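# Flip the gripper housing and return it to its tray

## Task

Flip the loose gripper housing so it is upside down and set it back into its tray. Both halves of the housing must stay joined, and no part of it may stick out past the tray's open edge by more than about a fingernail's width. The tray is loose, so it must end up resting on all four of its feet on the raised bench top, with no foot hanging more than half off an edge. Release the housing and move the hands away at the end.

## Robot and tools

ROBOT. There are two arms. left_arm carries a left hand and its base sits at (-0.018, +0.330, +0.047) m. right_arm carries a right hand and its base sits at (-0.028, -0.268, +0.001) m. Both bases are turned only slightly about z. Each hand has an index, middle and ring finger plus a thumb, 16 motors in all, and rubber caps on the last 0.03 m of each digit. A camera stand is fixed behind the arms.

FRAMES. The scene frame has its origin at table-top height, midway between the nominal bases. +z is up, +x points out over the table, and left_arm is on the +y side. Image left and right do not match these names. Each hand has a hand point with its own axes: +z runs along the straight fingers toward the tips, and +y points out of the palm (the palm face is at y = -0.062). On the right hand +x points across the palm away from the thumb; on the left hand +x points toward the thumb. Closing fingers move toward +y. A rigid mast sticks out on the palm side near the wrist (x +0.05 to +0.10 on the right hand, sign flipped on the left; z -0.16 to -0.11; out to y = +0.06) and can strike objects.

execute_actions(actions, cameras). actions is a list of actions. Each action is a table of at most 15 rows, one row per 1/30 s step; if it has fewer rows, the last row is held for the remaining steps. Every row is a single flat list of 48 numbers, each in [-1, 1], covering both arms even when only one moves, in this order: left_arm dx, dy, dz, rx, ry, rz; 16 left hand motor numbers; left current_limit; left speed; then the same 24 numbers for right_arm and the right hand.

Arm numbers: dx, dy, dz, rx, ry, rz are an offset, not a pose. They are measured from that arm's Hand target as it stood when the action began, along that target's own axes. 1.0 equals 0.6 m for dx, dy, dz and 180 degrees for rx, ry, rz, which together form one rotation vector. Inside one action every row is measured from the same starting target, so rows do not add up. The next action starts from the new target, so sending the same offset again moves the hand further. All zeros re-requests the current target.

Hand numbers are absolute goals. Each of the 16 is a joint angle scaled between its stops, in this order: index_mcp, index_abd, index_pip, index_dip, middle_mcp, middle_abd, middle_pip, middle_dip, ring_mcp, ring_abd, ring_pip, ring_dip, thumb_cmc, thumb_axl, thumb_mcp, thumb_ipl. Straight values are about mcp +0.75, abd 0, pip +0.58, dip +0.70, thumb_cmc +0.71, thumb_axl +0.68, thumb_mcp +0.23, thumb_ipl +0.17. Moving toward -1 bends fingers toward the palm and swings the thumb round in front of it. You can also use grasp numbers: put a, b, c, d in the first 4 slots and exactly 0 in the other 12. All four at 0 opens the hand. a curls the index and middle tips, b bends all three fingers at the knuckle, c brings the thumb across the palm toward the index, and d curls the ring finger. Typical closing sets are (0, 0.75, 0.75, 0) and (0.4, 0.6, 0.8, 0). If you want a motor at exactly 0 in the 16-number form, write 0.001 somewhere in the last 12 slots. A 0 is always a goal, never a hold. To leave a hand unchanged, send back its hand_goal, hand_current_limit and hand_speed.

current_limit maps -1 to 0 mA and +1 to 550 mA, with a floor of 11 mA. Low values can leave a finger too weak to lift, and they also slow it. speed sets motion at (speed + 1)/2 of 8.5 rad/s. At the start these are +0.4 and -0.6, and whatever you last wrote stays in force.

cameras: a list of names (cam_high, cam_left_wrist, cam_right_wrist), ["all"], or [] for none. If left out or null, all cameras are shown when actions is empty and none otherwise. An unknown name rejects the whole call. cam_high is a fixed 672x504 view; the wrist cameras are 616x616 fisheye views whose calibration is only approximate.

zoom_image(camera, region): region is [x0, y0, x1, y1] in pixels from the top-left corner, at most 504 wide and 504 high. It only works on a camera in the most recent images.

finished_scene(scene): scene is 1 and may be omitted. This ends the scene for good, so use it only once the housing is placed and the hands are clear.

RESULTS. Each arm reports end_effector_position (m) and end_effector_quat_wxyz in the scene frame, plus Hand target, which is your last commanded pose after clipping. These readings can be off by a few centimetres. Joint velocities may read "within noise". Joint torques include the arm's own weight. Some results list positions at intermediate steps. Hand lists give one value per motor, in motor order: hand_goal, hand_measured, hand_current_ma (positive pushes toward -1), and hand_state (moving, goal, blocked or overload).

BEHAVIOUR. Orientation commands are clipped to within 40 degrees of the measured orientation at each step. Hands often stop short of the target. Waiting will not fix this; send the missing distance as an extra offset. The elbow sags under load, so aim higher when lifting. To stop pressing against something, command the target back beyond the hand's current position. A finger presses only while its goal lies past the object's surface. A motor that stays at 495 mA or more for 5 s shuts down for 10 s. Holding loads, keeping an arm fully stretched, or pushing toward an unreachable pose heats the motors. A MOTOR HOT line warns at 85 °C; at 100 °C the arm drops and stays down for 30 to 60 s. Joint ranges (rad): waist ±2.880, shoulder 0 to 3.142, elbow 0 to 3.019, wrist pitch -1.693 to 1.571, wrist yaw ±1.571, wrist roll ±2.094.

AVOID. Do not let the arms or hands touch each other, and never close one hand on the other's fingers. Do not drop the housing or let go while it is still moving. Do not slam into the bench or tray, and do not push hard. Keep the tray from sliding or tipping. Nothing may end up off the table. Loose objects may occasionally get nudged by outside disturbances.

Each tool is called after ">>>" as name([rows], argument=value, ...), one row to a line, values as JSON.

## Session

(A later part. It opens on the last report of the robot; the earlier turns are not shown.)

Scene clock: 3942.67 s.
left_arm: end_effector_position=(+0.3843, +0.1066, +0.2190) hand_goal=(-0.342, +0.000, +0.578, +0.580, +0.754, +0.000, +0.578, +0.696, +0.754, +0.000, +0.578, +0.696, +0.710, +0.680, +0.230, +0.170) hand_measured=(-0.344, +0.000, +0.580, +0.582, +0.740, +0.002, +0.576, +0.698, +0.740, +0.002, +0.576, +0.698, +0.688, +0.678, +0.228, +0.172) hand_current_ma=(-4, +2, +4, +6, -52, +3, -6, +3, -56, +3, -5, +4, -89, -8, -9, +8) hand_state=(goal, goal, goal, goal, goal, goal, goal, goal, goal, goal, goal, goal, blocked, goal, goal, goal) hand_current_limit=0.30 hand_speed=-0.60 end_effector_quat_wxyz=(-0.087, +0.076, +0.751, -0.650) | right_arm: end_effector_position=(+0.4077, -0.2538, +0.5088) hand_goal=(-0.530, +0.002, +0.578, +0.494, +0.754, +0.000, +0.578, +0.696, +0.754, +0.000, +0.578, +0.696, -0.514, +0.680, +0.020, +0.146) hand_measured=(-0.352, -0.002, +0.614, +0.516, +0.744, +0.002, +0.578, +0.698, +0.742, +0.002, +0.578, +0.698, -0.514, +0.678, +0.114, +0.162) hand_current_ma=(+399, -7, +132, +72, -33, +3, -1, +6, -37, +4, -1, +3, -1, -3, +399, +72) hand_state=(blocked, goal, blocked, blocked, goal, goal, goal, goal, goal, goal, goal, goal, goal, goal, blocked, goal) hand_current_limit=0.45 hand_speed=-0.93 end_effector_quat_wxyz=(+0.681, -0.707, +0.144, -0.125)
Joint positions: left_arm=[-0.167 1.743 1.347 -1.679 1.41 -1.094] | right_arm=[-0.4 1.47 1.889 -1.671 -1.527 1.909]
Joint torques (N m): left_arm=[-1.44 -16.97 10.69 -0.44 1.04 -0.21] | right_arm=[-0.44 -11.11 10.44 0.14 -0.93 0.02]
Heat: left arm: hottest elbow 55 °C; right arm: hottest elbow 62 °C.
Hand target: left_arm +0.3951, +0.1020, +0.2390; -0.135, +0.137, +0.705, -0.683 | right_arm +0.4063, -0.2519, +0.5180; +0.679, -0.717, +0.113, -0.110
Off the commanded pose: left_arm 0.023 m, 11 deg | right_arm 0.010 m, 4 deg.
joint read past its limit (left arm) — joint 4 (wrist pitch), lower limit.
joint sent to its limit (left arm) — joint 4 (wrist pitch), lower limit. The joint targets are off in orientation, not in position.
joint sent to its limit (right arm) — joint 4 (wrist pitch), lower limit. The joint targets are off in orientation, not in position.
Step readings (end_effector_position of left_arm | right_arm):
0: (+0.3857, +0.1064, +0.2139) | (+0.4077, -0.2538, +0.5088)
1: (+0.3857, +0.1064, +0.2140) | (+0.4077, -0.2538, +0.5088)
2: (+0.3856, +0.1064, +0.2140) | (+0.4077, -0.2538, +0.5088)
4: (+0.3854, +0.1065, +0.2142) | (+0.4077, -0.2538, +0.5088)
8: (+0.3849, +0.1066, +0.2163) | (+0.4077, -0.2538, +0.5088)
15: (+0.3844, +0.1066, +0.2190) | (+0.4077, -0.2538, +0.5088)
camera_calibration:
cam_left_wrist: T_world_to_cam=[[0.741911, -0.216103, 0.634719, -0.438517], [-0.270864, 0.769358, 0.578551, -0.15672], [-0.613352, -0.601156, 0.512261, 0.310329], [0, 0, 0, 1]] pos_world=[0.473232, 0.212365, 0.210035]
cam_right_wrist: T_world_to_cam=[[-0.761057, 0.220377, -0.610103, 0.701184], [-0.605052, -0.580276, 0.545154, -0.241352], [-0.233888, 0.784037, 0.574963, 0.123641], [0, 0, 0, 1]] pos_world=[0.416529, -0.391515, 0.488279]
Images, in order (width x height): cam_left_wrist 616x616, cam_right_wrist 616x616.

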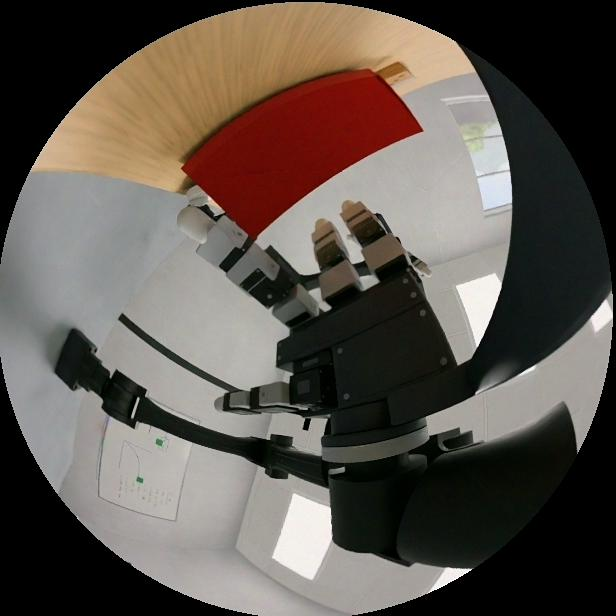

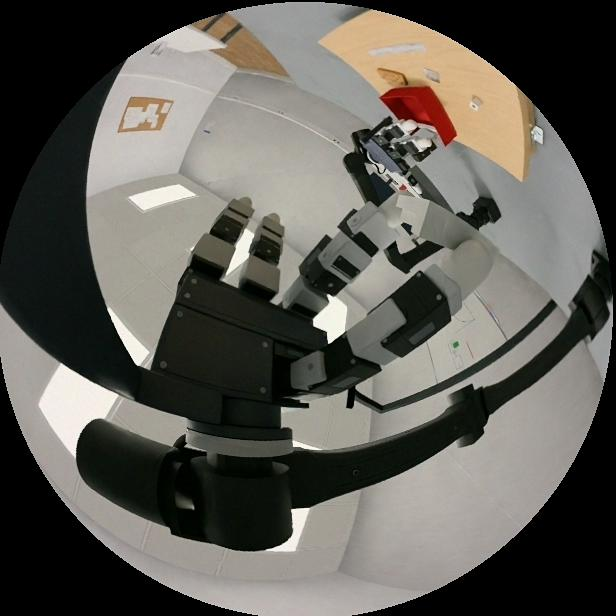

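>>> execute_actions([
  [[0.003,-0.008,0,0,0,0,-0.342,0,0.577,0.58,0.754,0,0.577,0.696,0.754,0,0.577,0.696,0.71,0.68,0.23,0.17,0.3,-0.6,0,0,0,0,0,0,-0.53,0.001,0.577,0.493,0.754,0,0.577,0.696,0.754,0,0.577,0.696,-0.514,0.68,0.02,0.146,0.45,-0.93]],
  [[0.003,-0.008,0,0,0,0,-0.342,0,0.577,0.58,0.754,0,0.577,0.696,0.754,0,0.577,0.696,0.71,0.68,0.23,0.17,0.3,-0.6,0,0,0,0,0,0,-0.53,0.001,0.577,0.493,0.754,0,0.577,0.696,0.754,0,0.577,0.696,-0.514,0.68,0.02,0.146,0.45,-0.93]],
], cameras=["cam_left_wrist","cam_right_wrist"])

>>> zoom_image(camera="cam_left_wrist", region=[160, 160, 260, 260])

>>> zoom_image(camera="cam_right_wrist", region=[405, 105, 455, 155])

Scene clock: 3949.30 s.
left_arm: end_effector_position=(+0.3817, +0.1069, +0.2288) hand_goal=(-0.342, +0.000, +0.578, +0.580, +0.754, +0.000, +0.578, +0.696, +0.754, +0.000, +0.578, +0.696, +0.710, +0.680, +0.230, +0.170) hand_measured=(-0.344, +0.000, +0.580, +0.582, +0.740, +0.002, +0.576, +0.698, +0.740, +0.002, +0.576, +0.698, +0.688, +0.678, +0.228, +0.172) hand_current_ma=(-4, +2, +4, +6, -52, +3, -6, +3, -56, +3, -5, +4, -89, -8, -9, +8) hand_state=(goal, goal, goal, goal, goal, goal, goal, goal, goal, goal, goal, goal, blocked, goal, goal, goal) hand_current_limit=0.30 hand_speed=-0.60 end_effector_quat_wxyz=(-0.085, +0.075, +0.751, -0.650) | right_arm: end_effector_position=(+0.4077, -0.2538, +0.5088) hand_goal=(-0.530, +0.002, +0.578, +0.494, +0.754, +0.000, +0.578, +0.696, +0.754, +0.000, +0.578, +0.696, -0.514, +0.680, +0.020, +0.146) hand_measured=(-0.352, -0.002, +0.614, +0.516, +0.744, +0.002, +0.578, +0.698, +0.742, +0.002, +0.578, +0.698, -0.514, +0.678, +0.114, +0.162) hand_current_ma=(+399, -7, +132, +72, -33, +3, -1, +6, -37, +4, -1, +3, -1, -3, +399, +72) hand_state=(blocked, goal, blocked, blocked, goal, goal, goal, goal, goal, goal, goal, goal, goal, goal, blocked, goal) hand_current_limit=0.45 hand_speed=-0.93 end_effector_quat_wxyz=(+0.681, -0.707, +0.144, -0.125)
Joint positions: left_arm=[-0.167 1.72 1.347 -1.679 1.411 -1.114] | right_arm=[-0.4 1.47 1.889 -1.671 -1.527 1.909]
Joint torques (N m): left_arm=[-1.61 -17.03 10.7 -0.53 1.08 -0.24] | right_arm=[-0.21 -11.28 10.55 0.12 -0.93 0.03]
Heat: left arm: hottest elbow 55 °C; right arm: hottest elbow 62 °C.
Hand target: left_arm +0.3917, +0.1031, +0.2485; -0.135, +0.137, +0.705, -0.683 | right_arm +0.4063, -0.2519, +0.5180; +0.679, -0.717, +0.113, -0.110
Off the commanded pose: left_arm 0.023 m, 11 deg | right_arm 0.010 m, 4 deg.
joint read past its limit (left arm) — joint 4 (wrist pitch), lower limit.
joint sent to its limit (left arm) — joint 4 (wrist pitch), lower limit. The joint targets are off in orientation, not in position.
joint sent to its limit (right arm) — joint 4 (wrist pitch), lower limit. The joint targets are off in orientation, not in position.
Step readings (end_effector_position of left_arm | right_arm):
0: (+0.3843, +0.1066, +0.2190) | (+0.4077, -0.2538, +0.5088)
1: (+0.3843, +0.1066, +0.2190) | (+0.4077, -0.2538, +0.5088)
2: (+0.3842, +0.1067, +0.2190) | (+0.4077, -0.2538, +0.5088)
4: (+0.3840, +0.1067, +0.2195) | (+0.4077, -0.2538, +0.5088)
8: (+0.3835, +0.1067, +0.2217) | (+0.4077, -0.2538, +0.5088)
15: (+0.3831, +0.1067, +0.2241) | (+0.4077, -0.2538, +0.5088)
16: (+0.3831, +0.1067, +0.2241) | (+0.4077, -0.2538, +0.5088)
17: (+0.3830, +0.1067, +0.2241) | (+0.4077, -0.2538, +0.5088)
19: (+0.3828, +0.1068, +0.2245) | (+0.4077, -0.2538, +0.5088)
23: (+0.3823, +0.1069, +0.2266) | (+0.4077, -0.2538, +0.5088)
30: (+0.3818, +0.1069, +0.2288) | (+0.4077, -0.2538, +0.5088)
camera_calibration:
cam_left_wrist: T_world_to_cam=[[0.741362, -0.213036, 0.636395, -0.443298], [-0.274941, 0.768631, 0.577592, -0.161421], [-0.612201, -0.603176, 0.511262, 0.303779], [0, 0, 0, 1]] pos_world=[0.470237, 0.212867, 0.220037]
cam_right_wrist: T_world_to_cam=[[-0.761057, 0.220377, -0.610103, 0.701184], [-0.605052, -0.580276, 0.545154, -0.241352], [-0.233888, 0.784037, 0.574963, 0.123641], [0, 0, 0, 1]] pos_world=[0.416529, -0.391515, 0.488279]
Images, in order (width x height): cam_left_wrist 616x616, cam_right_wrist 616x616.

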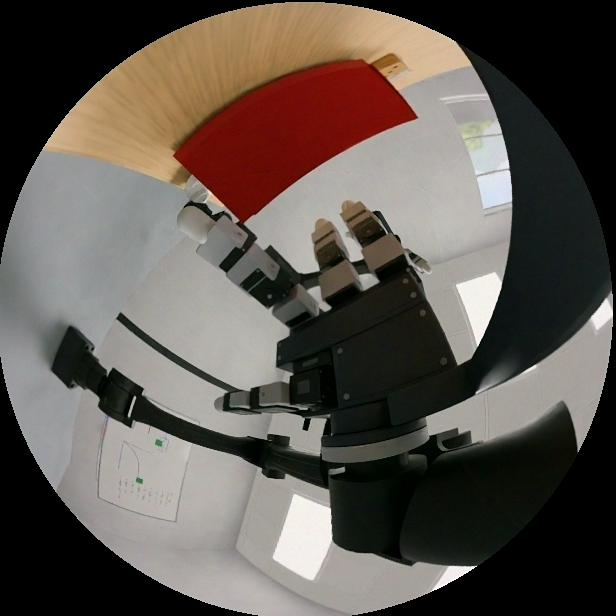

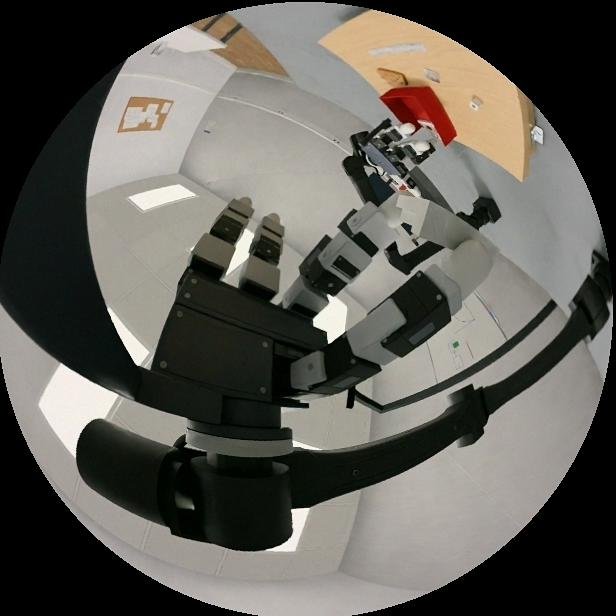

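Scaled by 5.040 from the camera's 616x616 image, which has a finer 880x880 frame.

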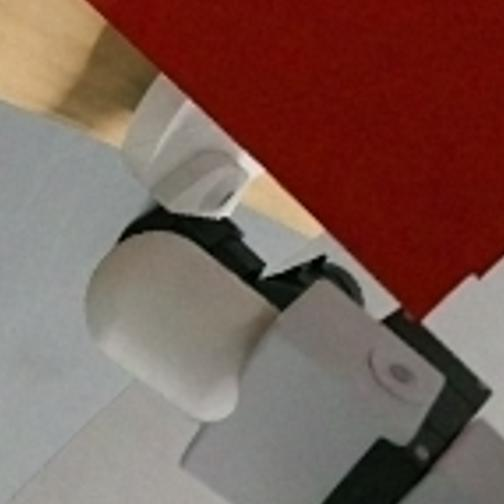

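Scaled by 10.080 from the camera's 616x616 image, which has a finer 880x880 frame.

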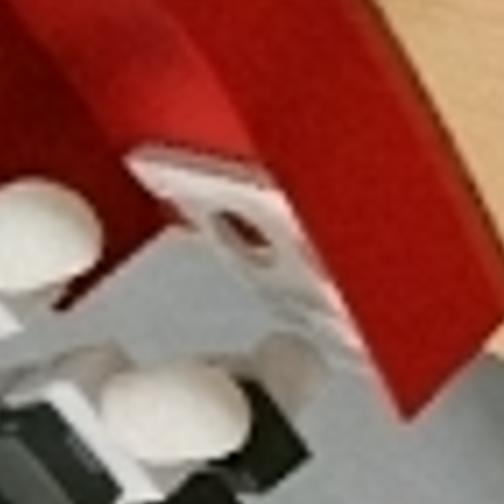

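>>> execute_actions([
  [[0.003,-0.008,0,0,0,0,-0.342,0,0.577,0.58,0.754,0,0.577,0.696,0.754,0,0.577,0.696,0.71,0.68,0.23,0.17,0.3,-0.6,0,0,0,0,0,0,-0.53,0.001,0.577,0.493,0.754,0,0.577,0.696,0.754,0,0.577,0.696,-0.514,0.68,0.02,0.146,0.45,-0.93]],
  [[0.003,-0.008,0,0,0,0,-0.342,0,0.577,0.58,0.754,0,0.577,0.696,0.754,0,0.577,0.696,0.71,0.68,0.23,0.17,0.3,-0.6,0,0,0,0,0,0,-0.53,0.001,0.577,0.493,0.754,0,0.577,0.696,0.754,0,0.577,0.696,-0.514,0.68,0.02,0.146,0.45,-0.93]],
  [[0.003,-0.05,0,0,0,0,-0.342,0,0.577,0.58,0.754,0,0.577,0.696,0.754,0,0.577,0.696,0.71,0.68,0.23,0.17,0.3,-0.6,0,0,0,0,0,0,-0.53,0.001,0.577,0.493,0.754,0,0.577,0.696,0.754,0,0.577,0.696,-0.514,0.68,0.02,0.146,0.45,-0.93]],
  [[0.003,-0.05,-0.06,0,0,0,-0.342,0,0.577,0.58,0.754,0,0.577,0.696,0.754,0,0.577,0.696,0.71,0.68,0.23,0.17,0.3,-0.6,0,0,0,0,0,0,-0.53,0.001,0.577,0.493,0.754,0,0.577,0.696,0.754,0,0.577,0.696,-0.514,0.68,0.02,0.146,0.45,-0.93]],
], cameras=["all"])

>>> zoom_image(camera="cam_high", region=[295, 205, 395, 305])

>>> zoom_image(camera="cam_left_wrist", region=[60, 40, 300, 280])

>>> zoom_image(camera="cam_right_wrist", region=[385, 85, 455, 155])

Scene clock: 3962.00 s.
left_arm: end_effector_position=(+0.3888, +0.1379, +0.3028) hand_goal=(-0.342, +0.000, +0.578, +0.580, +0.754, +0.000, +0.578, +0.696, +0.754, +0.000, +0.578, +0.696, +0.710, +0.680, +0.230, +0.170) hand_measured=(-0.344, +0.000, +0.580, +0.582, +0.740, +0.002, +0.576, +0.698, +0.740, +0.002, +0.576, +0.698, +0.688, +0.678, +0.228, +0.172) hand_current_ma=(-4, +2, +4, +6, -52, +3, -6, +3, -56, +3, -5, +4, -89, -8, -9, +8) hand_state=(goal, goal, goal, goal, goal, goal, goal, goal, goal, goal, goal, goal, blocked, goal, goal, goal) hand_current_limit=0.30 hand_speed=-0.60 end_effector_quat_wxyz=(-0.044, +0.049, +0.760, -0.646) | right_arm: end_effector_position=(+0.4077, -0.2538, +0.5088) hand_goal=(-0.530, +0.002, +0.578, +0.494, +0.754, +0.000, +0.578, +0.696, +0.754, +0.000, +0.578, +0.696, -0.514, +0.680, +0.020, +0.146) hand_measured=(-0.352, -0.002, +0.614, +0.516, +0.744, +0.002, +0.578, +0.698, +0.742, +0.002, +0.578, +0.698, -0.514, +0.678, +0.114, +0.162) hand_current_ma=(+399, -7, +132, +72, -33, +3, -1, +6, -37, +4, -1, +3, -1, -3, +399, +72) hand_state=(blocked, goal, blocked, blocked, goal, goal, goal, goal, goal, goal, goal, goal, goal, goal, blocked, goal) hand_current_limit=0.45 hand_speed=-0.93 end_effector_quat_wxyz=(+0.681, -0.707, +0.144, -0.125)
Joint positions: left_arm=[-0.096 1.593 1.411 -1.679 1.403 -1.282] | right_arm=[-0.4 1.47 1.889 -1.671 -1.527 1.909]
Joint torques (N m): left_arm=[-0.79 -14.86 11.34 -0.21 1.12 -0.2] | right_arm=[-0.26 -10.93 10.47 0.16 -0.95 0.02]
Heat: left arm: hottest elbow 56 °C; right arm: hottest elbow 62 °C.
Hand target: left_arm +0.3980, +0.1372, +0.3193; -0.135, +0.137, +0.705, -0.683 | right_arm +0.4063, -0.2519, +0.5180; +0.679, -0.717, +0.113, -0.110
Off the commanded pose: left_arm 0.019 m, 16 deg | right_arm 0.010 m, 4 deg.
joint read past its limit (left arm) — joint 4 (wrist pitch), lower limit.
joint sent to its limit (left arm) — joint 4 (wrist pitch), lower limit. The joint targets are off in orientation, not in position.
joint sent to its limit (right arm) — joint 4 (wrist pitch), lower limit. The joint targets are off in orientation, not in position.
Step readings (end_effector_position of left_arm | right_arm):
0: (+0.3817, +0.1069, +0.2288) | (+0.4077, -0.2538, +0.5088)
1: (+0.3817, +0.1069, +0.2288) | (+0.4077, -0.2538, +0.5088)
2: (+0.3816, +0.1069, +0.2290) | (+0.4077, -0.2538, +0.5088)
4: (+0.3814, +0.1069, +0.2294) | (+0.4077, -0.2538, +0.5088)
8: (+0.3809, +0.1070, +0.2316) | (+0.4077, -0.2538, +0.5088)
15: (+0.3804, +0.1070, +0.2338) | (+0.4077, -0.2538, +0.5088)
16: (+0.3803, +0.1070, +0.2338) | (+0.4077, -0.2538, +0.5088)
17: (+0.3803, +0.1070, +0.2339) | (+0.4077, -0.2538, +0.5088)
19: (+0.3800, +0.1071, +0.2344) | (+0.4077, -0.2538, +0.5088)
23: (+0.3794, +0.1072, +0.2365) | (+0.4077, -0.2538, +0.5088)
30: (+0.3789, +0.1072, +0.2387) | (+0.4077, -0.2538, +0.5088)
31: (+0.3788, +0.1072, +0.2389) | (+0.4077, -0.2538, +0.5088)
32: (+0.3784, +0.1072, +0.2396) | (+0.4077, -0.2538, +0.5088)
34: (+0.3772, +0.1075, +0.2425) | (+0.4077, -0.2538, +0.5088)
38: (+0.3765, +0.1073, +0.2569) | (+0.4077, -0.2538, +0.5088)
45: (+0.3775, +0.1064, +0.2729) | (+0.4077, -0.2538, +0.5088)
46: (+0.3773, +0.1064, +0.2730) | (+0.4077, -0.2538, +0.5088)
47: (+0.3776, +0.1082, +0.2729) | (+0.4077, -0.2538, +0.5088)
49: (+0.3779, +0.1123, +0.2739) | (+0.4077, -0.2538, +0.5088)
53: (+0.3845, +0.1274, +0.2854) | (+0.4077, -0.2538, +0.5088)
60: (+0.3896, +0.1379, +0.3024) | (+0.4077, -0.2538, +0.5088)
camera_calibration:
cam_left_wrist: T_world_to_cam=[[0.739992, -0.153532, 0.654858, -0.502279], [-0.361499, 0.730248, 0.579703, -0.187751], [-0.567212, -0.665707, 0.484876, 0.28817], [0, 0, 0, 1]] pos_world=[0.467264, 0.251826, 0.298035]
cam_right_wrist: T_world_to_cam=[[-0.761057, 0.220377, -0.610103, 0.701184], [-0.605052, -0.580276, 0.545154, -0.241352], [-0.233888, 0.784037, 0.574963, 0.123641], [0, 0, 0, 1]] pos_world=[0.416529, -0.391515, 0.488279]

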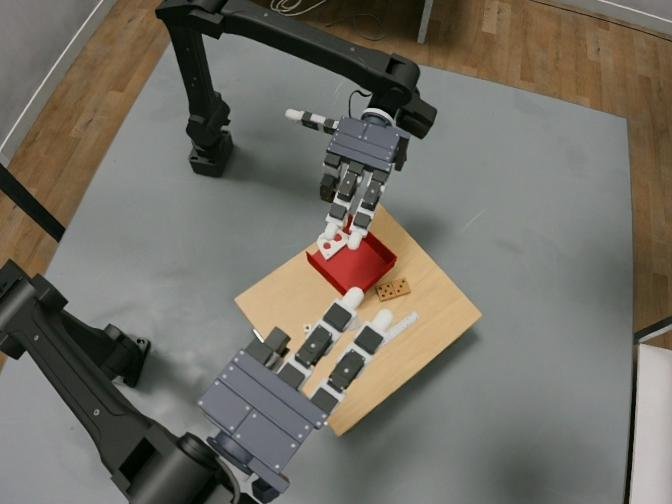

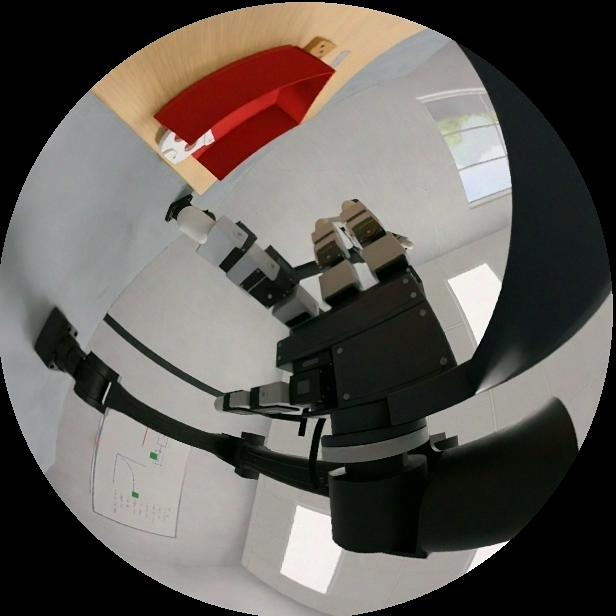

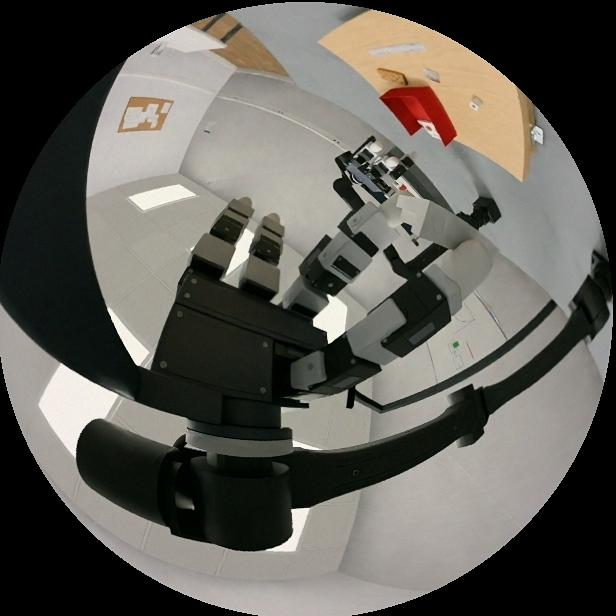

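Scaled by 5.040 from the camera's 672x504 image, which has a finer 960x720 frame.

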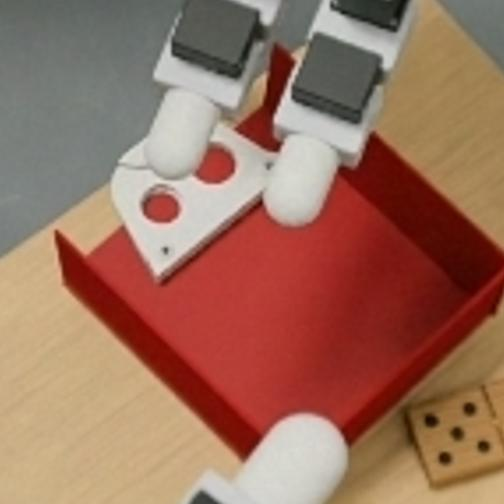

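Scaled by 2.100 from the camera's 616x616 image, which has a finer 880x880 frame.

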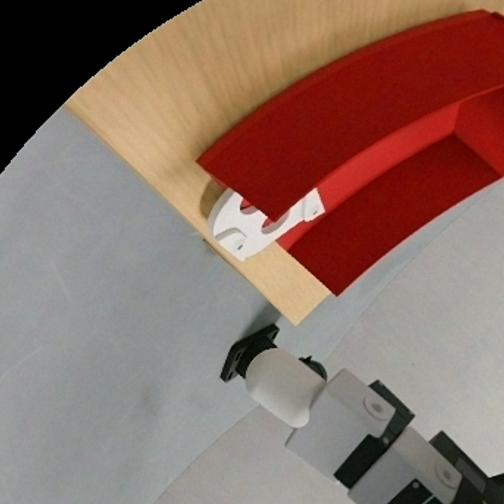

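Scaled by 7.200 from the camera's 616x616 image, which has a finer 880x880 frame.

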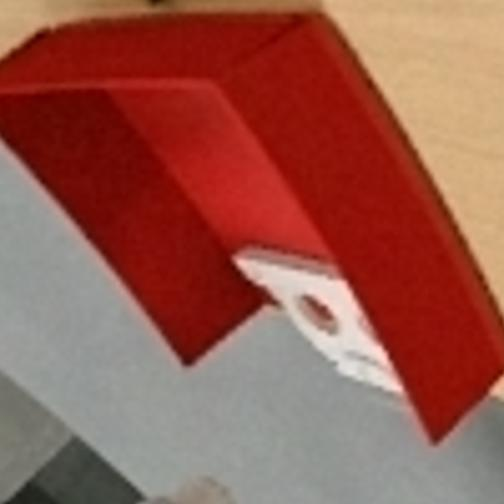

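>>> execute_actions([
  [[-0.0094,0.0031,0.0598,0,0,0,-0.041,0,-0.066,0.812,0.754,0,0.577,0.696,0.754,0,0.577,0.696,-0.7,0.68,0.191,0.168,0.3,-0.6,0,0,0,0,0,0,-0.53,0.001,0.577,0.493,0.754,0,0.577,0.696,0.754,0,0.577,0.696,-0.514,0.68,0.02,0.146,0.45,-0.93]],
  [[-0.0094,0.0031,0.0598,0,0,0,-0.041,0,-0.066,0.812,0.754,0,0.577,0.696,0.754,0,0.577,0.696,-0.7,0.68,0.191,0.168,0.3,-0.6,0,0,0,0,0,0,-0.53,0.001,0.577,0.493,0.754,0,0.577,0.696,0.754,0,0.577,0.696,-0.514,0.68,0.02,0.146,0.45,-0.93]],
  [[-0.0094,0.0031,0.0598,0,0,0,-0.041,0,-0.066,0.812,0.754,0,0.577,0.696,0.754,0,0.577,0.696,-0.7,0.68,0.191,0.168,0.3,-0.6,0,0,0,0,0,0,-0.53,0.001,0.577,0.493,0.754,0,0.577,0.696,0.754,0,0.577,0.696,-0.514,0.68,0.02,0.146,0.45,-0.93]],
], cameras=["all"])

>>> zoom_image(camera="cam_left_wrist", region=[0, 60, 260, 320])

>>> zoom_image(camera="cam_right_wrist", region=[385, 85, 455, 155])

>>> zoom_image(camera="cam_high", region=[280, 190, 400, 310])

Scene clock: 4002.63 s.
left_arm: end_effector_position=(+0.3580, +0.0341, +0.3003) hand_goal=(-0.040, +0.000, -0.066, +0.812, +0.754, +0.000, +0.578, +0.696, +0.754, +0.000, +0.578, +0.696, -0.700, +0.680, +0.192, +0.168) hand_measured=(-0.050, +0.000, -0.062, +0.810, +0.740, +0.002, +0.576, +0.698, +0.740, +0.002, +0.576, +0.698, -0.696, +0.678, +0.194, +0.170) hand_current_ma=(-35, +2, +11, -9, -52, +3, -6, +3, -56, +3, -5, +4, +12, -8, +6, +8) hand_state=(goal, goal, goal, goal, goal, goal, goal, goal, goal, goal, goal, goal, goal, goal, goal, goal) hand_current_limit=0.30 hand_speed=-0.60 end_effector_quat_wxyz=(-0.124, +0.107, +0.722, -0.672) | right_arm: end_effector_position=(+0.4077, -0.2538, +0.5088) hand_goal=(-0.530, +0.002, +0.578, +0.494, +0.754, +0.000, +0.578, +0.696, +0.754, +0.000, +0.578, +0.696, -0.514, +0.680, +0.020, +0.146) hand_measured=(-0.352, -0.002, +0.614, +0.516, +0.744, +0.002, +0.578, +0.698, +0.742, +0.002, +0.578, +0.698, -0.514, +0.678, +0.114, +0.162) hand_current_ma=(+399, -7, +132, +72, -33, +3, -1, +6, -37, +4, -1, +3, -1, -3, +399, +72) hand_state=(blocked, goal, blocked, blocked, goal, goal, goal, goal, goal, goal, goal, goal, goal, goal, blocked, goal) hand_current_limit=0.45 hand_speed=-0.93 end_effector_quat_wxyz=(+0.681, -0.707, +0.144, -0.125)
Joint positions: left_arm=[-0.32 1.672 1.458 -1.679 1.502 -1.282] | right_arm=[-0.4 1.47 1.889 -1.671 -1.527 1.909]
Joint torques (N m): left_arm=[-0.5 -13.8 11.81 -0.16 1.18 0.04] | right_arm=[-0.44 -11.22 10.61 0.1 -0.94 0.02]
Heat: left arm: hottest elbow 60 °C; right arm: hottest elbow 62 °C.
Hand target: left_arm +0.3731, +0.0313, +0.3103; -0.135, +0.137, +0.705, -0.683 | right_arm +0.4063, -0.2519, +0.5180; +0.679, -0.717, +0.113, -0.110
Off the commanded pose: left_arm 0.018 m, 4 deg | right_arm 0.010 m, 4 deg.
joint read past its limit (left arm) — joint 4 (wrist pitch), lower limit.
joint sent to its limit (left arm) — joint 4 (wrist pitch), lower limit. The joint targets are off in orientation, not in position.
joint sent to its limit (right arm) — joint 4 (wrist pitch), lower limit. The joint targets are off in orientation, not in position.
Step readings (end_effector_position of left_arm | right_arm):
0: (+0.3888, +0.1379, +0.3029) | (+0.4077, -0.2538, +0.5088)
1: (+0.3887, +0.1376, +0.3031) | (+0.4077, -0.2538, +0.5088)
2: (+0.3882, +0.1354, +0.3039) | (+0.4077, -0.2538, +0.5088)
4: (+0.3866, +0.1297, +0.3058) | (+0.4077, -0.2538, +0.5088)
8: (+0.3792, +0.1131, +0.3073) | (+0.4077, -0.2538, +0.5088)
15: (+0.3742, +0.1021, +0.3067) | (+0.4077, -0.2538, +0.5088)
16: (+0.3745, +0.1020, +0.3066) | (+0.4077, -0.2538, +0.5088)
17: (+0.3744, +0.1002, +0.3069) | (+0.4077, -0.2538, +0.5088)
19: (+0.3747, +0.0949, +0.3079) | (+0.4077, -0.2538, +0.5088)
23: (+0.3708, +0.0791, +0.3058) | (+0.4077, -0.2538, +0.5088)
30: (+0.3657, +0.0684, +0.3015) | (+0.4077, -0.2538, +0.5088)
31: (+0.3660, +0.0682, +0.3020) | (+0.4077, -0.2538, +0.5088)
32: (+0.3658, +0.0664, +0.3029) | (+0.4077, -0.2538, +0.5088)
34: (+0.3666, +0.0610, +0.3052) | (+0.4077, -0.2538, +0.5088)
38: (+0.3629, +0.0451, +0.3051) | (+0.4077, -0.2538, +0.5088)
45: (+0.3572, +0.0343, +0.2995) | (+0.4077, -0.2538, +0.5088)
camera_calibration:
cam_left_wrist: T_world_to_cam=[[0.734829, -0.241094, 0.633956, -0.482657], [-0.181182, 0.830948, 0.526021, -0.17351], [-0.653605, -0.501397, 0.566922, 0.203433], [0, 0, 0, 1]] pos_world=[0.456198, 0.129812, 0.281923]
cam_right_wrist: T_world_to_cam=[[-0.761057, 0.220377, -0.610103, 0.701184], [-0.605052, -0.580276, 0.545154, -0.241352], [-0.233888, 0.784037, 0.574963, 0.123641], [0, 0, 0, 1]] pos_world=[0.416529, -0.391515, 0.488279]

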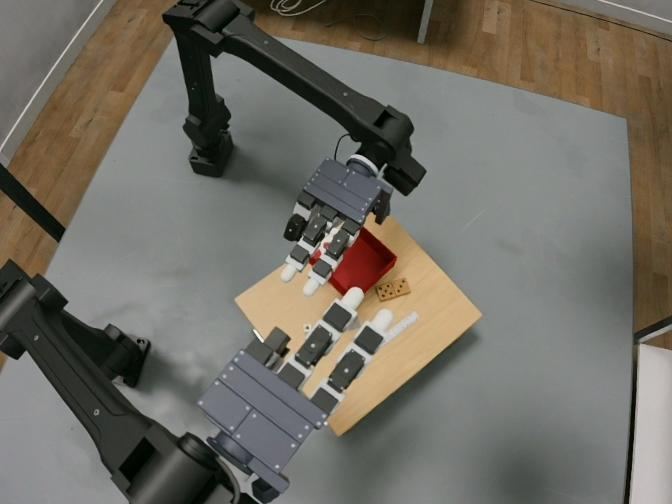

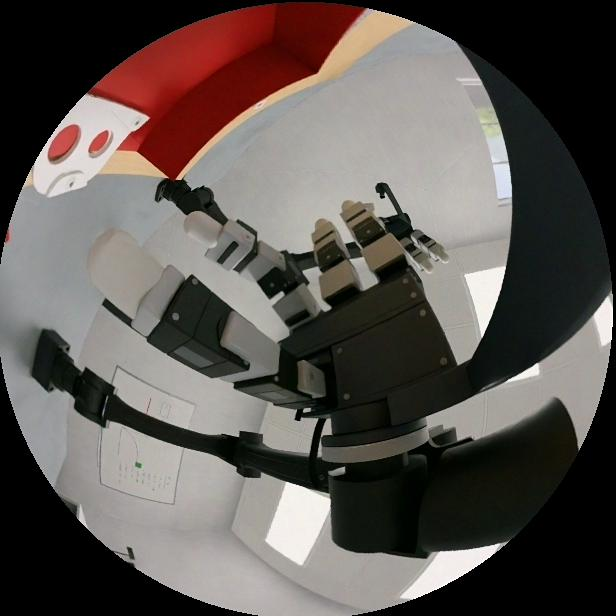

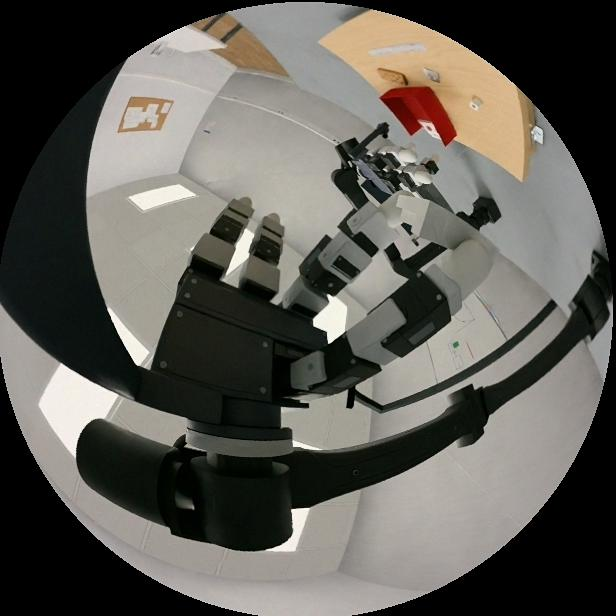

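Scaled by 1.938 from the camera's 616x616 image, which has a finer 880x880 frame.

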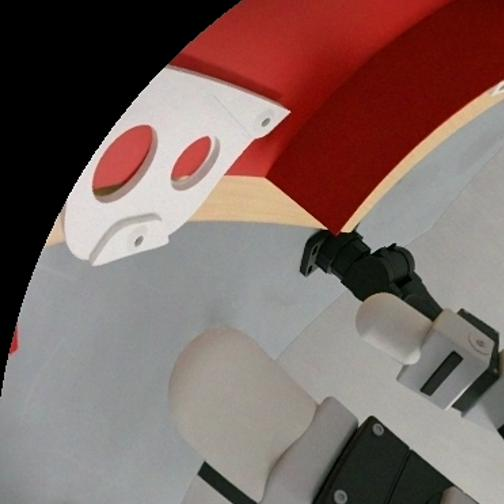

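Scaled by 7.200 from the camera's 616x616 image, which has a finer 880x880 frame.

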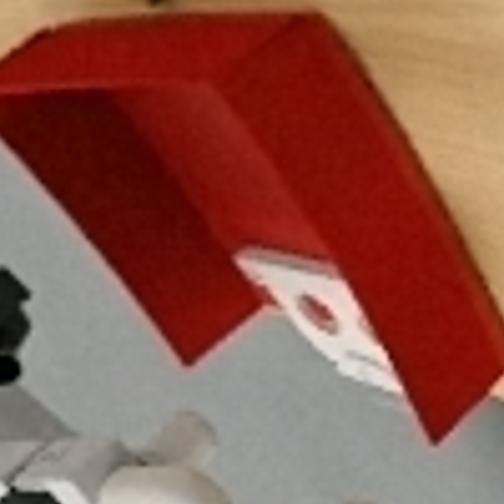

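Scaled by 4.200 from the camera's 672x504 image, which has a finer 960x720 frame.

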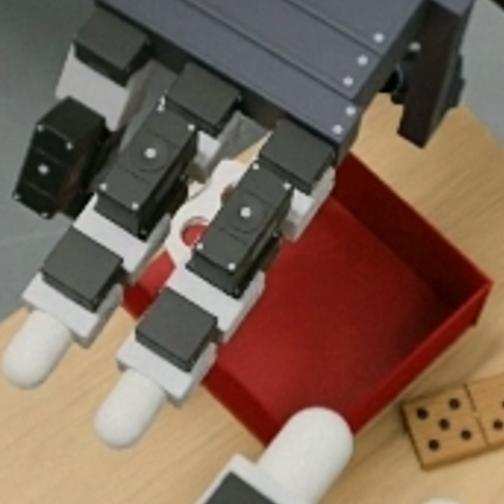

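>>> execute_actions([
  [[-0.0022,0.05,0,0,0,0,-0.041,0,-0.066,0.812,0.754,0,0.577,0.696,0.754,0,0.577,0.696,-0.7,0.68,0.191,0.168,0.3,-0.6,0,0,0,0,0,0,-0.53,0.001,0.577,0.493,0.754,0,0.577,0.696,0.754,0,0.577,0.696,-0.514,0.68,0.02,0.146,0.45,-0.93]],
  [[0,0.03,0,0,0,0,-0.041,0,-0.066,0.812,0.754,0,0.577,0.696,0.754,0,0.577,0.696,-0.7,0.68,0.191,0.168,0.3,-0.6,0,0,0,0,0,0,-0.53,0.001,0.577,0.493,0.754,0,0.577,0.696,0.754,0,0.577,0.696,-0.514,0.68,0.02,0.146,0.45,-0.93]],
], cameras=["all"])

>>> zoom_image(camera="cam_left_wrist", region=[0, 60, 260, 320])

>>> zoom_image(camera="cam_right_wrist", region=[385, 85, 455, 155])

>>> zoom_image(camera="cam_high", region=[280, 190, 400, 310])

Scene clock: 4022.93 s.
left_arm: end_effector_position=(+0.3699, +0.0302, +0.2693) hand_goal=(-0.040, +0.000, -0.066, +0.812, +0.754, +0.000, +0.578, +0.696, +0.754, +0.000, +0.578, +0.696, -0.700, +0.680, +0.192, +0.168) hand_measured=(-0.050, +0.000, -0.062, +0.810, +0.740, +0.002, +0.576, +0.698, +0.740, +0.002, +0.576, +0.698, -0.696, +0.678, +0.194, +0.170) hand_current_ma=(-35, +2, +11, -9, -52, +3, -6, +3, -56, +3, -5, +4, +12, -8, +6, +8) hand_state=(goal, goal, goal, goal, goal, goal, goal, goal, goal, goal, goal, goal, goal, goal, goal, goal) hand_current_limit=0.30 hand_speed=-0.60 end_effector_quat_wxyz=(-0.115, +0.120, +0.719, -0.675) | right_arm: end_effector_position=(+0.4077, -0.2538, +0.5088) hand_goal=(-0.530, +0.002, +0.578, +0.494, +0.754, +0.000, +0.578, +0.696, +0.754, +0.000, +0.578, +0.696, -0.514, +0.680, +0.020, +0.146) hand_measured=(-0.352, -0.002, +0.614, +0.516, +0.744, +0.002, +0.578, +0.698, +0.742, +0.002, +0.578, +0.698, -0.514, +0.678, +0.114, +0.162) hand_current_ma=(+399, -7, +132, +72, -33, +3, -1, +6, -37, +4, -1, +3, -1, -3, +399, +72) hand_state=(blocked, goal, blocked, blocked, goal, goal, goal, goal, goal, goal, goal, goal, goal, goal, blocked, goal) hand_current_limit=0.45 hand_speed=-0.93 end_effector_quat_wxyz=(+0.681, -0.707, +0.144, -0.125)
Joint positions: left_arm=[-0.32 1.732 1.449 -1.679 1.502 -1.182] | right_arm=[-0.4 1.47 1.889 -1.671 -1.527 1.909]
Joint torques (N m): left_arm=[-0.79 -14.56 7.88 -0.36 0.95 0.24] | right_arm=[-0.38 -11.05 10.54 0.16 -0.92 0.01]
Heat: left arm: hottest elbow 57 °C; right arm: hottest elbow 63 °C.
Hand target: left_arm +0.3748, +0.0322, +0.2624; -0.135, +0.137, +0.705, -0.683 | right_arm +0.4063, -0.2519, +0.5180; +0.679, -0.717, +0.113, -0.110
Off the commanded pose: left_arm 0.009 m, 4 deg | right_arm 0.010 m, 4 deg.
joint read past its limit (left arm) — joint 4 (wrist pitch), lower limit.
joint sent to its limit (left arm) — joint 4 (wrist pitch), lower limit. The joint targets are off in orientation, not in position.
joint sent to its limit (right arm) — joint 4 (wrist pitch), lower limit. The joint targets are off in orientation, not in position.
Step readings (end_effector_position of left_arm | right_arm):
0: (+0.3580, +0.0341, +0.3003) | (+0.4077, -0.2538, +0.5088)
1: (+0.3580, +0.0341, +0.3003) | (+0.4077, -0.2538, +0.5088)
2: (+0.3583, +0.0340, +0.3000) | (+0.4077, -0.2538, +0.5088)
4: (+0.3596, +0.0335, +0.2980) | (+0.4077, -0.2538, +0.5088)
8: (+0.3633, +0.0323, +0.2897) | (+0.4077, -0.2538, +0.5088)
15: (+0.3666, +0.0313, +0.2813) | (+0.4077, -0.2538, +0.5088)
16: (+0.3667, +0.0312, +0.2813) | (+0.4077, -0.2538, +0.5088)
17: (+0.3670, +0.0311, +0.2812) | (+0.4077, -0.2538, +0.5088)
19: (+0.3680, +0.0308, +0.2805) | (+0.4077, -0.2538, +0.5088)
23: (+0.3687, +0.0306, +0.2761) | (+0.4077, -0.2538, +0.5088)
30: (+0.3696, +0.0303, +0.2696) | (+0.4077, -0.2538, +0.5088)
camera_calibration:
cam_left_wrist: T_world_to_cam=[[0.714772, -0.237915, 0.657646, -0.471754], [-0.190824, 0.838327, 0.51068, -0.144372], [-0.672821, -0.490514, 0.553812, 0.237128], [0, 0, 0, 1]] pos_world=[0.469192, 0.125109, 0.252651]
cam_right_wrist: T_world_to_cam=[[-0.761057, 0.220377, -0.610103, 0.701184], [-0.605052, -0.580276, 0.545154, -0.241352], [-0.233888, 0.784037, 0.574963, 0.123641], [0, 0, 0, 1]] pos_world=[0.416529, -0.391515, 0.488279]

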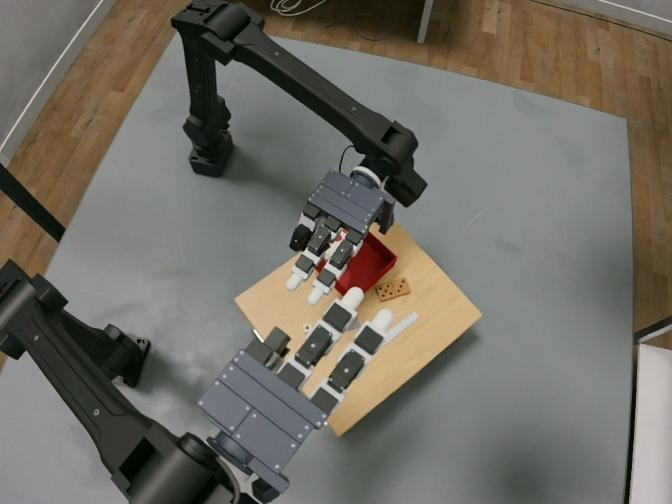

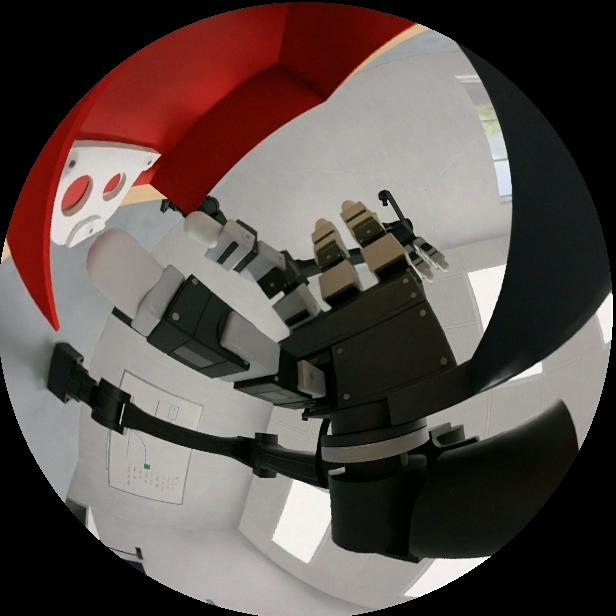

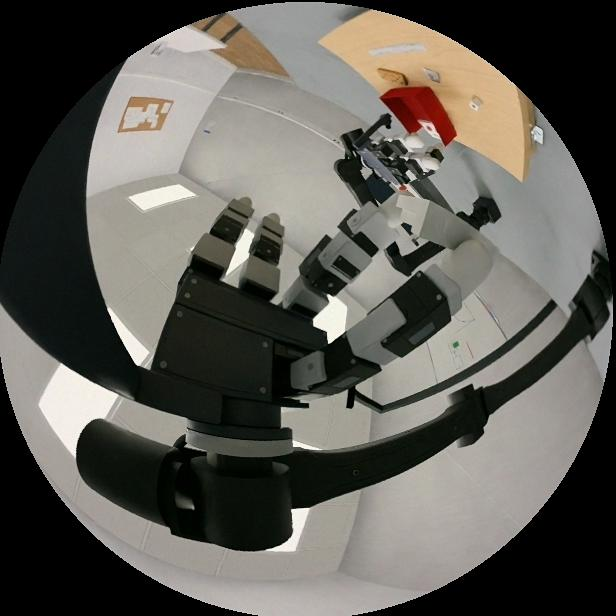

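Scaled by 1.938 from the camera's 616x616 image, which has a finer 880x880 frame.

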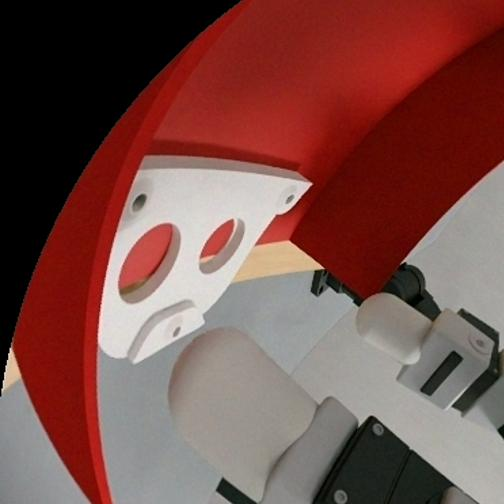

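Scaled by 7.200 from the camera's 616x616 image, which has a finer 880x880 frame.

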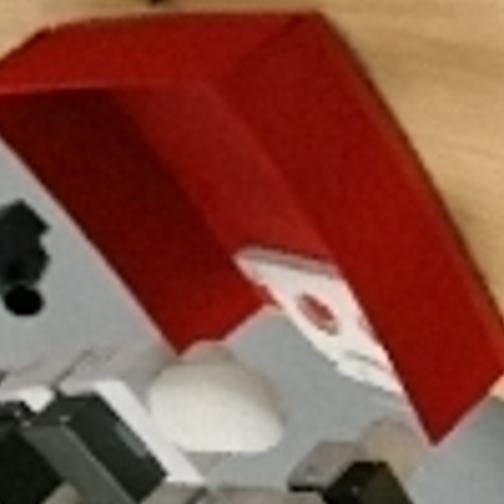

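Scaled by 4.200 from the camera's 672x504 image, which has a finer 960x720 frame.

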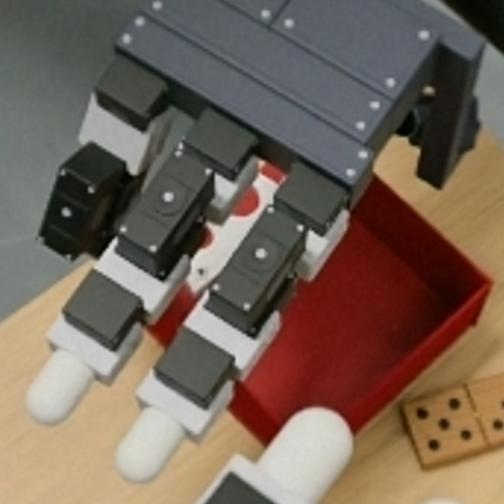

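>>> execute_actions([
  [[0.01,0.037,-0.0068,0,0,0,-0.041,0,-0.066,0.812,0.754,0,0.577,0.696,0.754,0,0.577,0.696,-0.7,0.68,0.191,0.168,0.3,-0.6,0,0,0,0,0,0,-0.53,0.001,0.577,0.493,0.754,0,0.577,0.696,0.754,0,0.577,0.696,-0.514,0.68,0.02,0.146,0.45,-0.93]],
  [[0,0.03,0,0,0,0,-0.041,0,-0.066,0.812,0.754,0,0.577,0.696,0.754,0,0.577,0.696,-0.7,0.68,0.191,0.168,0.3,-0.6,0,0,0,0,0,0,-0.53,0.001,0.577,0.493,0.754,0,0.577,0.696,0.754,0,0.577,0.696,-0.514,0.68,0.02,0.146,0.45,-0.93]],
], cameras=["all"])

>>> zoom_image(camera="cam_left_wrist", region=[0, 60, 260, 320])

>>> zoom_image(camera="cam_right_wrist", region=[385, 85, 455, 155])

>>> zoom_image(camera="cam_high", region=[280, 190, 400, 310])

Scene clock: 4040.17 s.
left_arm: end_effector_position=(+0.3659, +0.0364, +0.2325) hand_goal=(-0.040, +0.000, -0.066, +0.812, +0.754, +0.000, +0.578, +0.696, +0.754, +0.000, +0.578, +0.696, -0.700, +0.680, +0.192, +0.168) hand_measured=(-0.036, +0.002, -0.066, +0.810, +0.740, +0.002, +0.576, +0.698, +0.740, +0.002, +0.576, +0.698, -0.698, +0.678, +0.194, +0.170) hand_current_ma=(+12, +4, +0, -7, -52, +3, -6, +3, -56, +3, -5, +4, +10, -8, +6, +8) hand_state=(goal, goal, goal, goal, goal, goal, goal, goal, goal, goal, goal, goal, goal, goal, goal, goal) hand_current_limit=0.30 hand_speed=-0.60 end_effector_quat_wxyz=(-0.116, +0.120, +0.721, -0.673) | right_arm: end_effector_position=(+0.4077, -0.2538, +0.5088) hand_goal=(-0.530, +0.002, +0.578, +0.494, +0.754, +0.000, +0.578, +0.696, +0.754, +0.000, +0.578, +0.696, -0.514, +0.680, +0.020, +0.146) hand_measured=(-0.352, -0.002, +0.614, +0.516, +0.744, +0.002, +0.578, +0.698, +0.742, +0.002, +0.578, +0.698, -0.514, +0.678, +0.114, +0.162) hand_current_ma=(+399, -7, +132, +72, -33, +3, -1, +6, -37, +4, -1, +3, -1, -3, +399, +72) hand_state=(blocked, goal, blocked, blocked, goal, goal, goal, goal, goal, goal, goal, goal, goal, goal, blocked, goal) hand_current_limit=0.45 hand_speed=-0.93 end_effector_quat_wxyz=(+0.681, -0.707, +0.144, -0.125)
Joint positions: left_arm=[-0.311 1.767 1.389 -1.679 1.494 -1.089] | right_arm=[-0.4 1.47 1.889 -1.671 -1.527 1.909]
Joint torques (N m): left_arm=[-0.38 -14.56 7.45 -0.4 0.76 0.31] | right_arm=[-0.26 -10.99 10.56 0.1 -0.94 0.01]
Heat: left arm: hottest elbow 56 °C; right arm: hottest elbow 63 °C.
Hand target: left_arm +0.3711, +0.0395, +0.2223; -0.135, +0.137, +0.705, -0.683 | right_arm +0.4063, -0.2519, +0.5180; +0.679, -0.717, +0.113, -0.110
Off the commanded pose: left_arm 0.012 m, 4 deg | right_arm 0.010 m, 4 deg.
joint read past its limit (left arm) — joint 4 (wrist pitch), lower limit.
joint sent to its limit (left arm) — joint 4 (wrist pitch), lower limit. The joint targets are off in orientation, not in position.
joint sent to its limit (right arm) — joint 4 (wrist pitch), lower limit. The joint targets are off in orientation, not in position.
Step readings (end_effector_position of left_arm | right_arm):
0: (+0.3699, +0.0302, +0.2693) | (+0.4077, -0.2538, +0.5088)
1: (+0.3698, +0.0303, +0.2690) | (+0.4077, -0.2538, +0.5088)
2: (+0.3697, +0.0305, +0.2682) | (+0.4077, -0.2538, +0.5088)
4: (+0.3679, +0.0317, +0.2642) | (+0.4077, -0.2538, +0.5088)
8: (+0.3643, +0.0356, +0.2529) | (+0.4077, -0.2538, +0.5088)
15: (+0.3654, +0.0364, +0.2462) | (+0.4077, -0.2538, +0.5088)
16: (+0.3656, +0.0364, +0.2461) | (+0.4077, -0.2538, +0.5088)
17: (+0.3657, +0.0363, +0.2459) | (+0.4077, -0.2538, +0.5088)
19: (+0.3657, +0.0363, +0.2440) | (+0.4077, -0.2538, +0.5088)
23: (+0.3654, +0.0365, +0.2371) | (+0.4077, -0.2538, +0.5088)
30: (+0.3658, +0.0364, +0.2325) | (+0.4077, -0.2538, +0.5088)
camera_calibration:
cam_left_wrist: T_world_to_cam=[[0.714859, -0.241502, 0.656241, -0.442749], [-0.18999, 0.836087, 0.514647, -0.132623], [-0.672963, -0.49258, 0.551802, 0.258535], [0, 0, 0, 1]] pos_world=[0.46529, 0.131309, 0.216144]
cam_right_wrist: T_world_to_cam=[[-0.761057, 0.220377, -0.610103, 0.701184], [-0.605052, -0.580276, 0.545154, -0.241352], [-0.233888, 0.784037, 0.574963, 0.123641], [0, 0, 0, 1]] pos_world=[0.416529, -0.391515, 0.488279]

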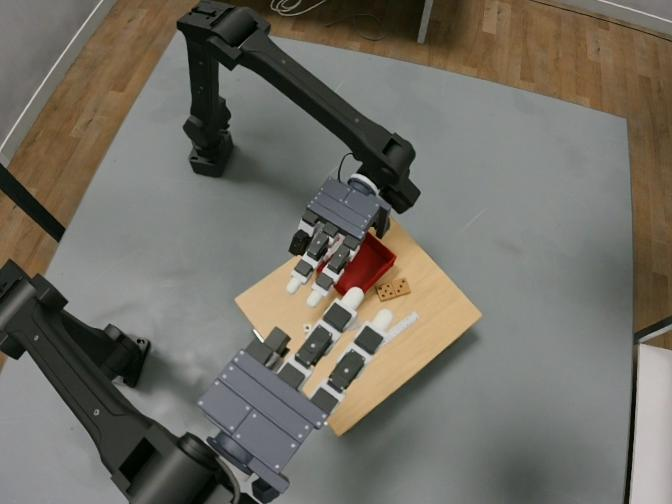

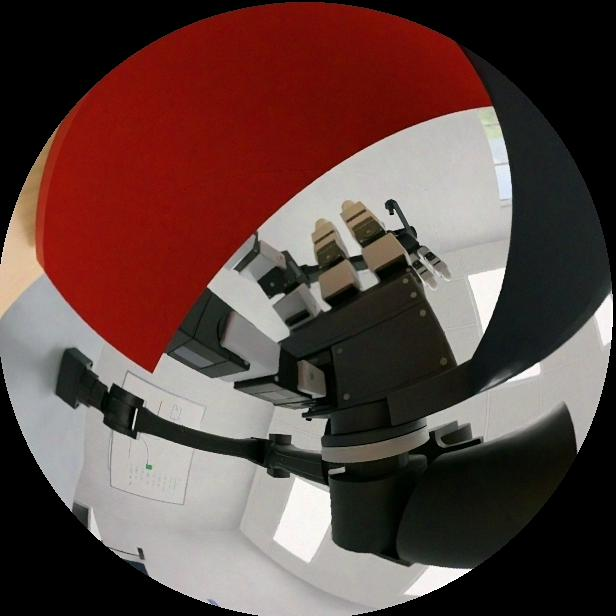

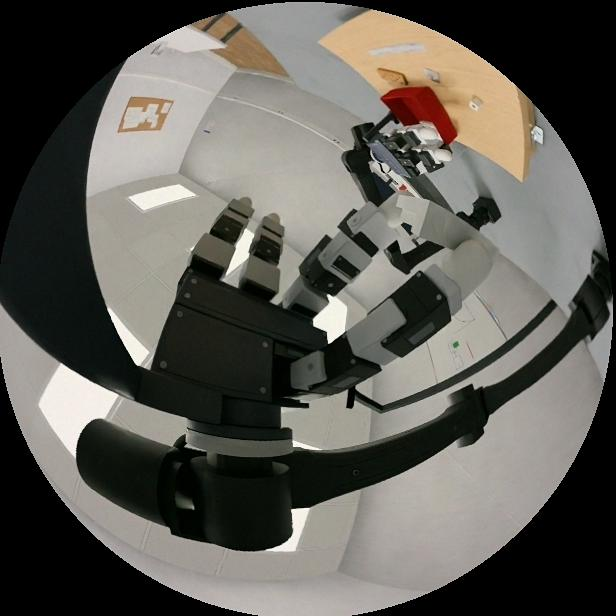

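Scaled by 1.938 from the camera's 616x616 image, which has a finer 880x880 frame.

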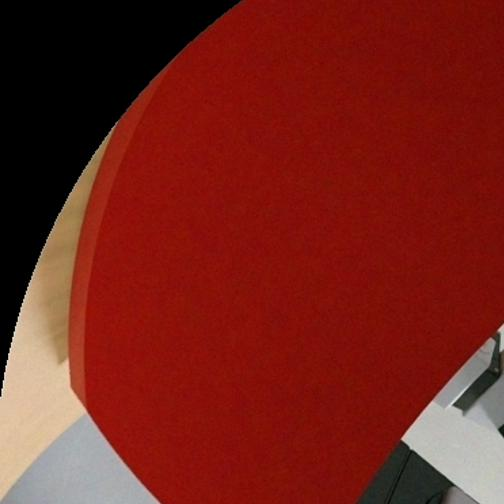

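Scaled by 7.200 from the camera's 616x616 image, which has a finer 880x880 frame.

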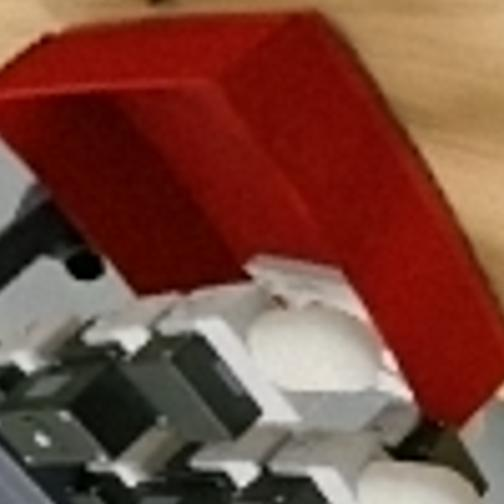

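Scaled by 4.200 from the camera's 672x504 image, which has a finer 960x720 frame.

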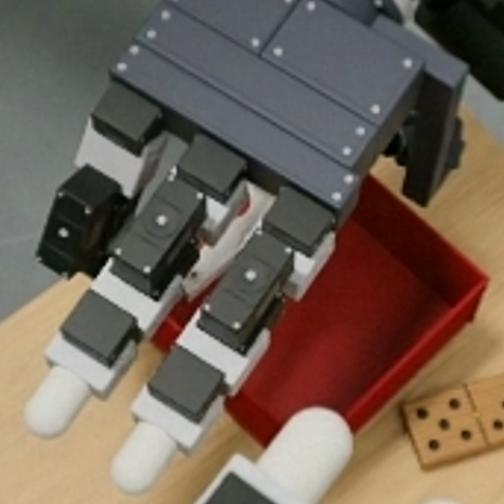

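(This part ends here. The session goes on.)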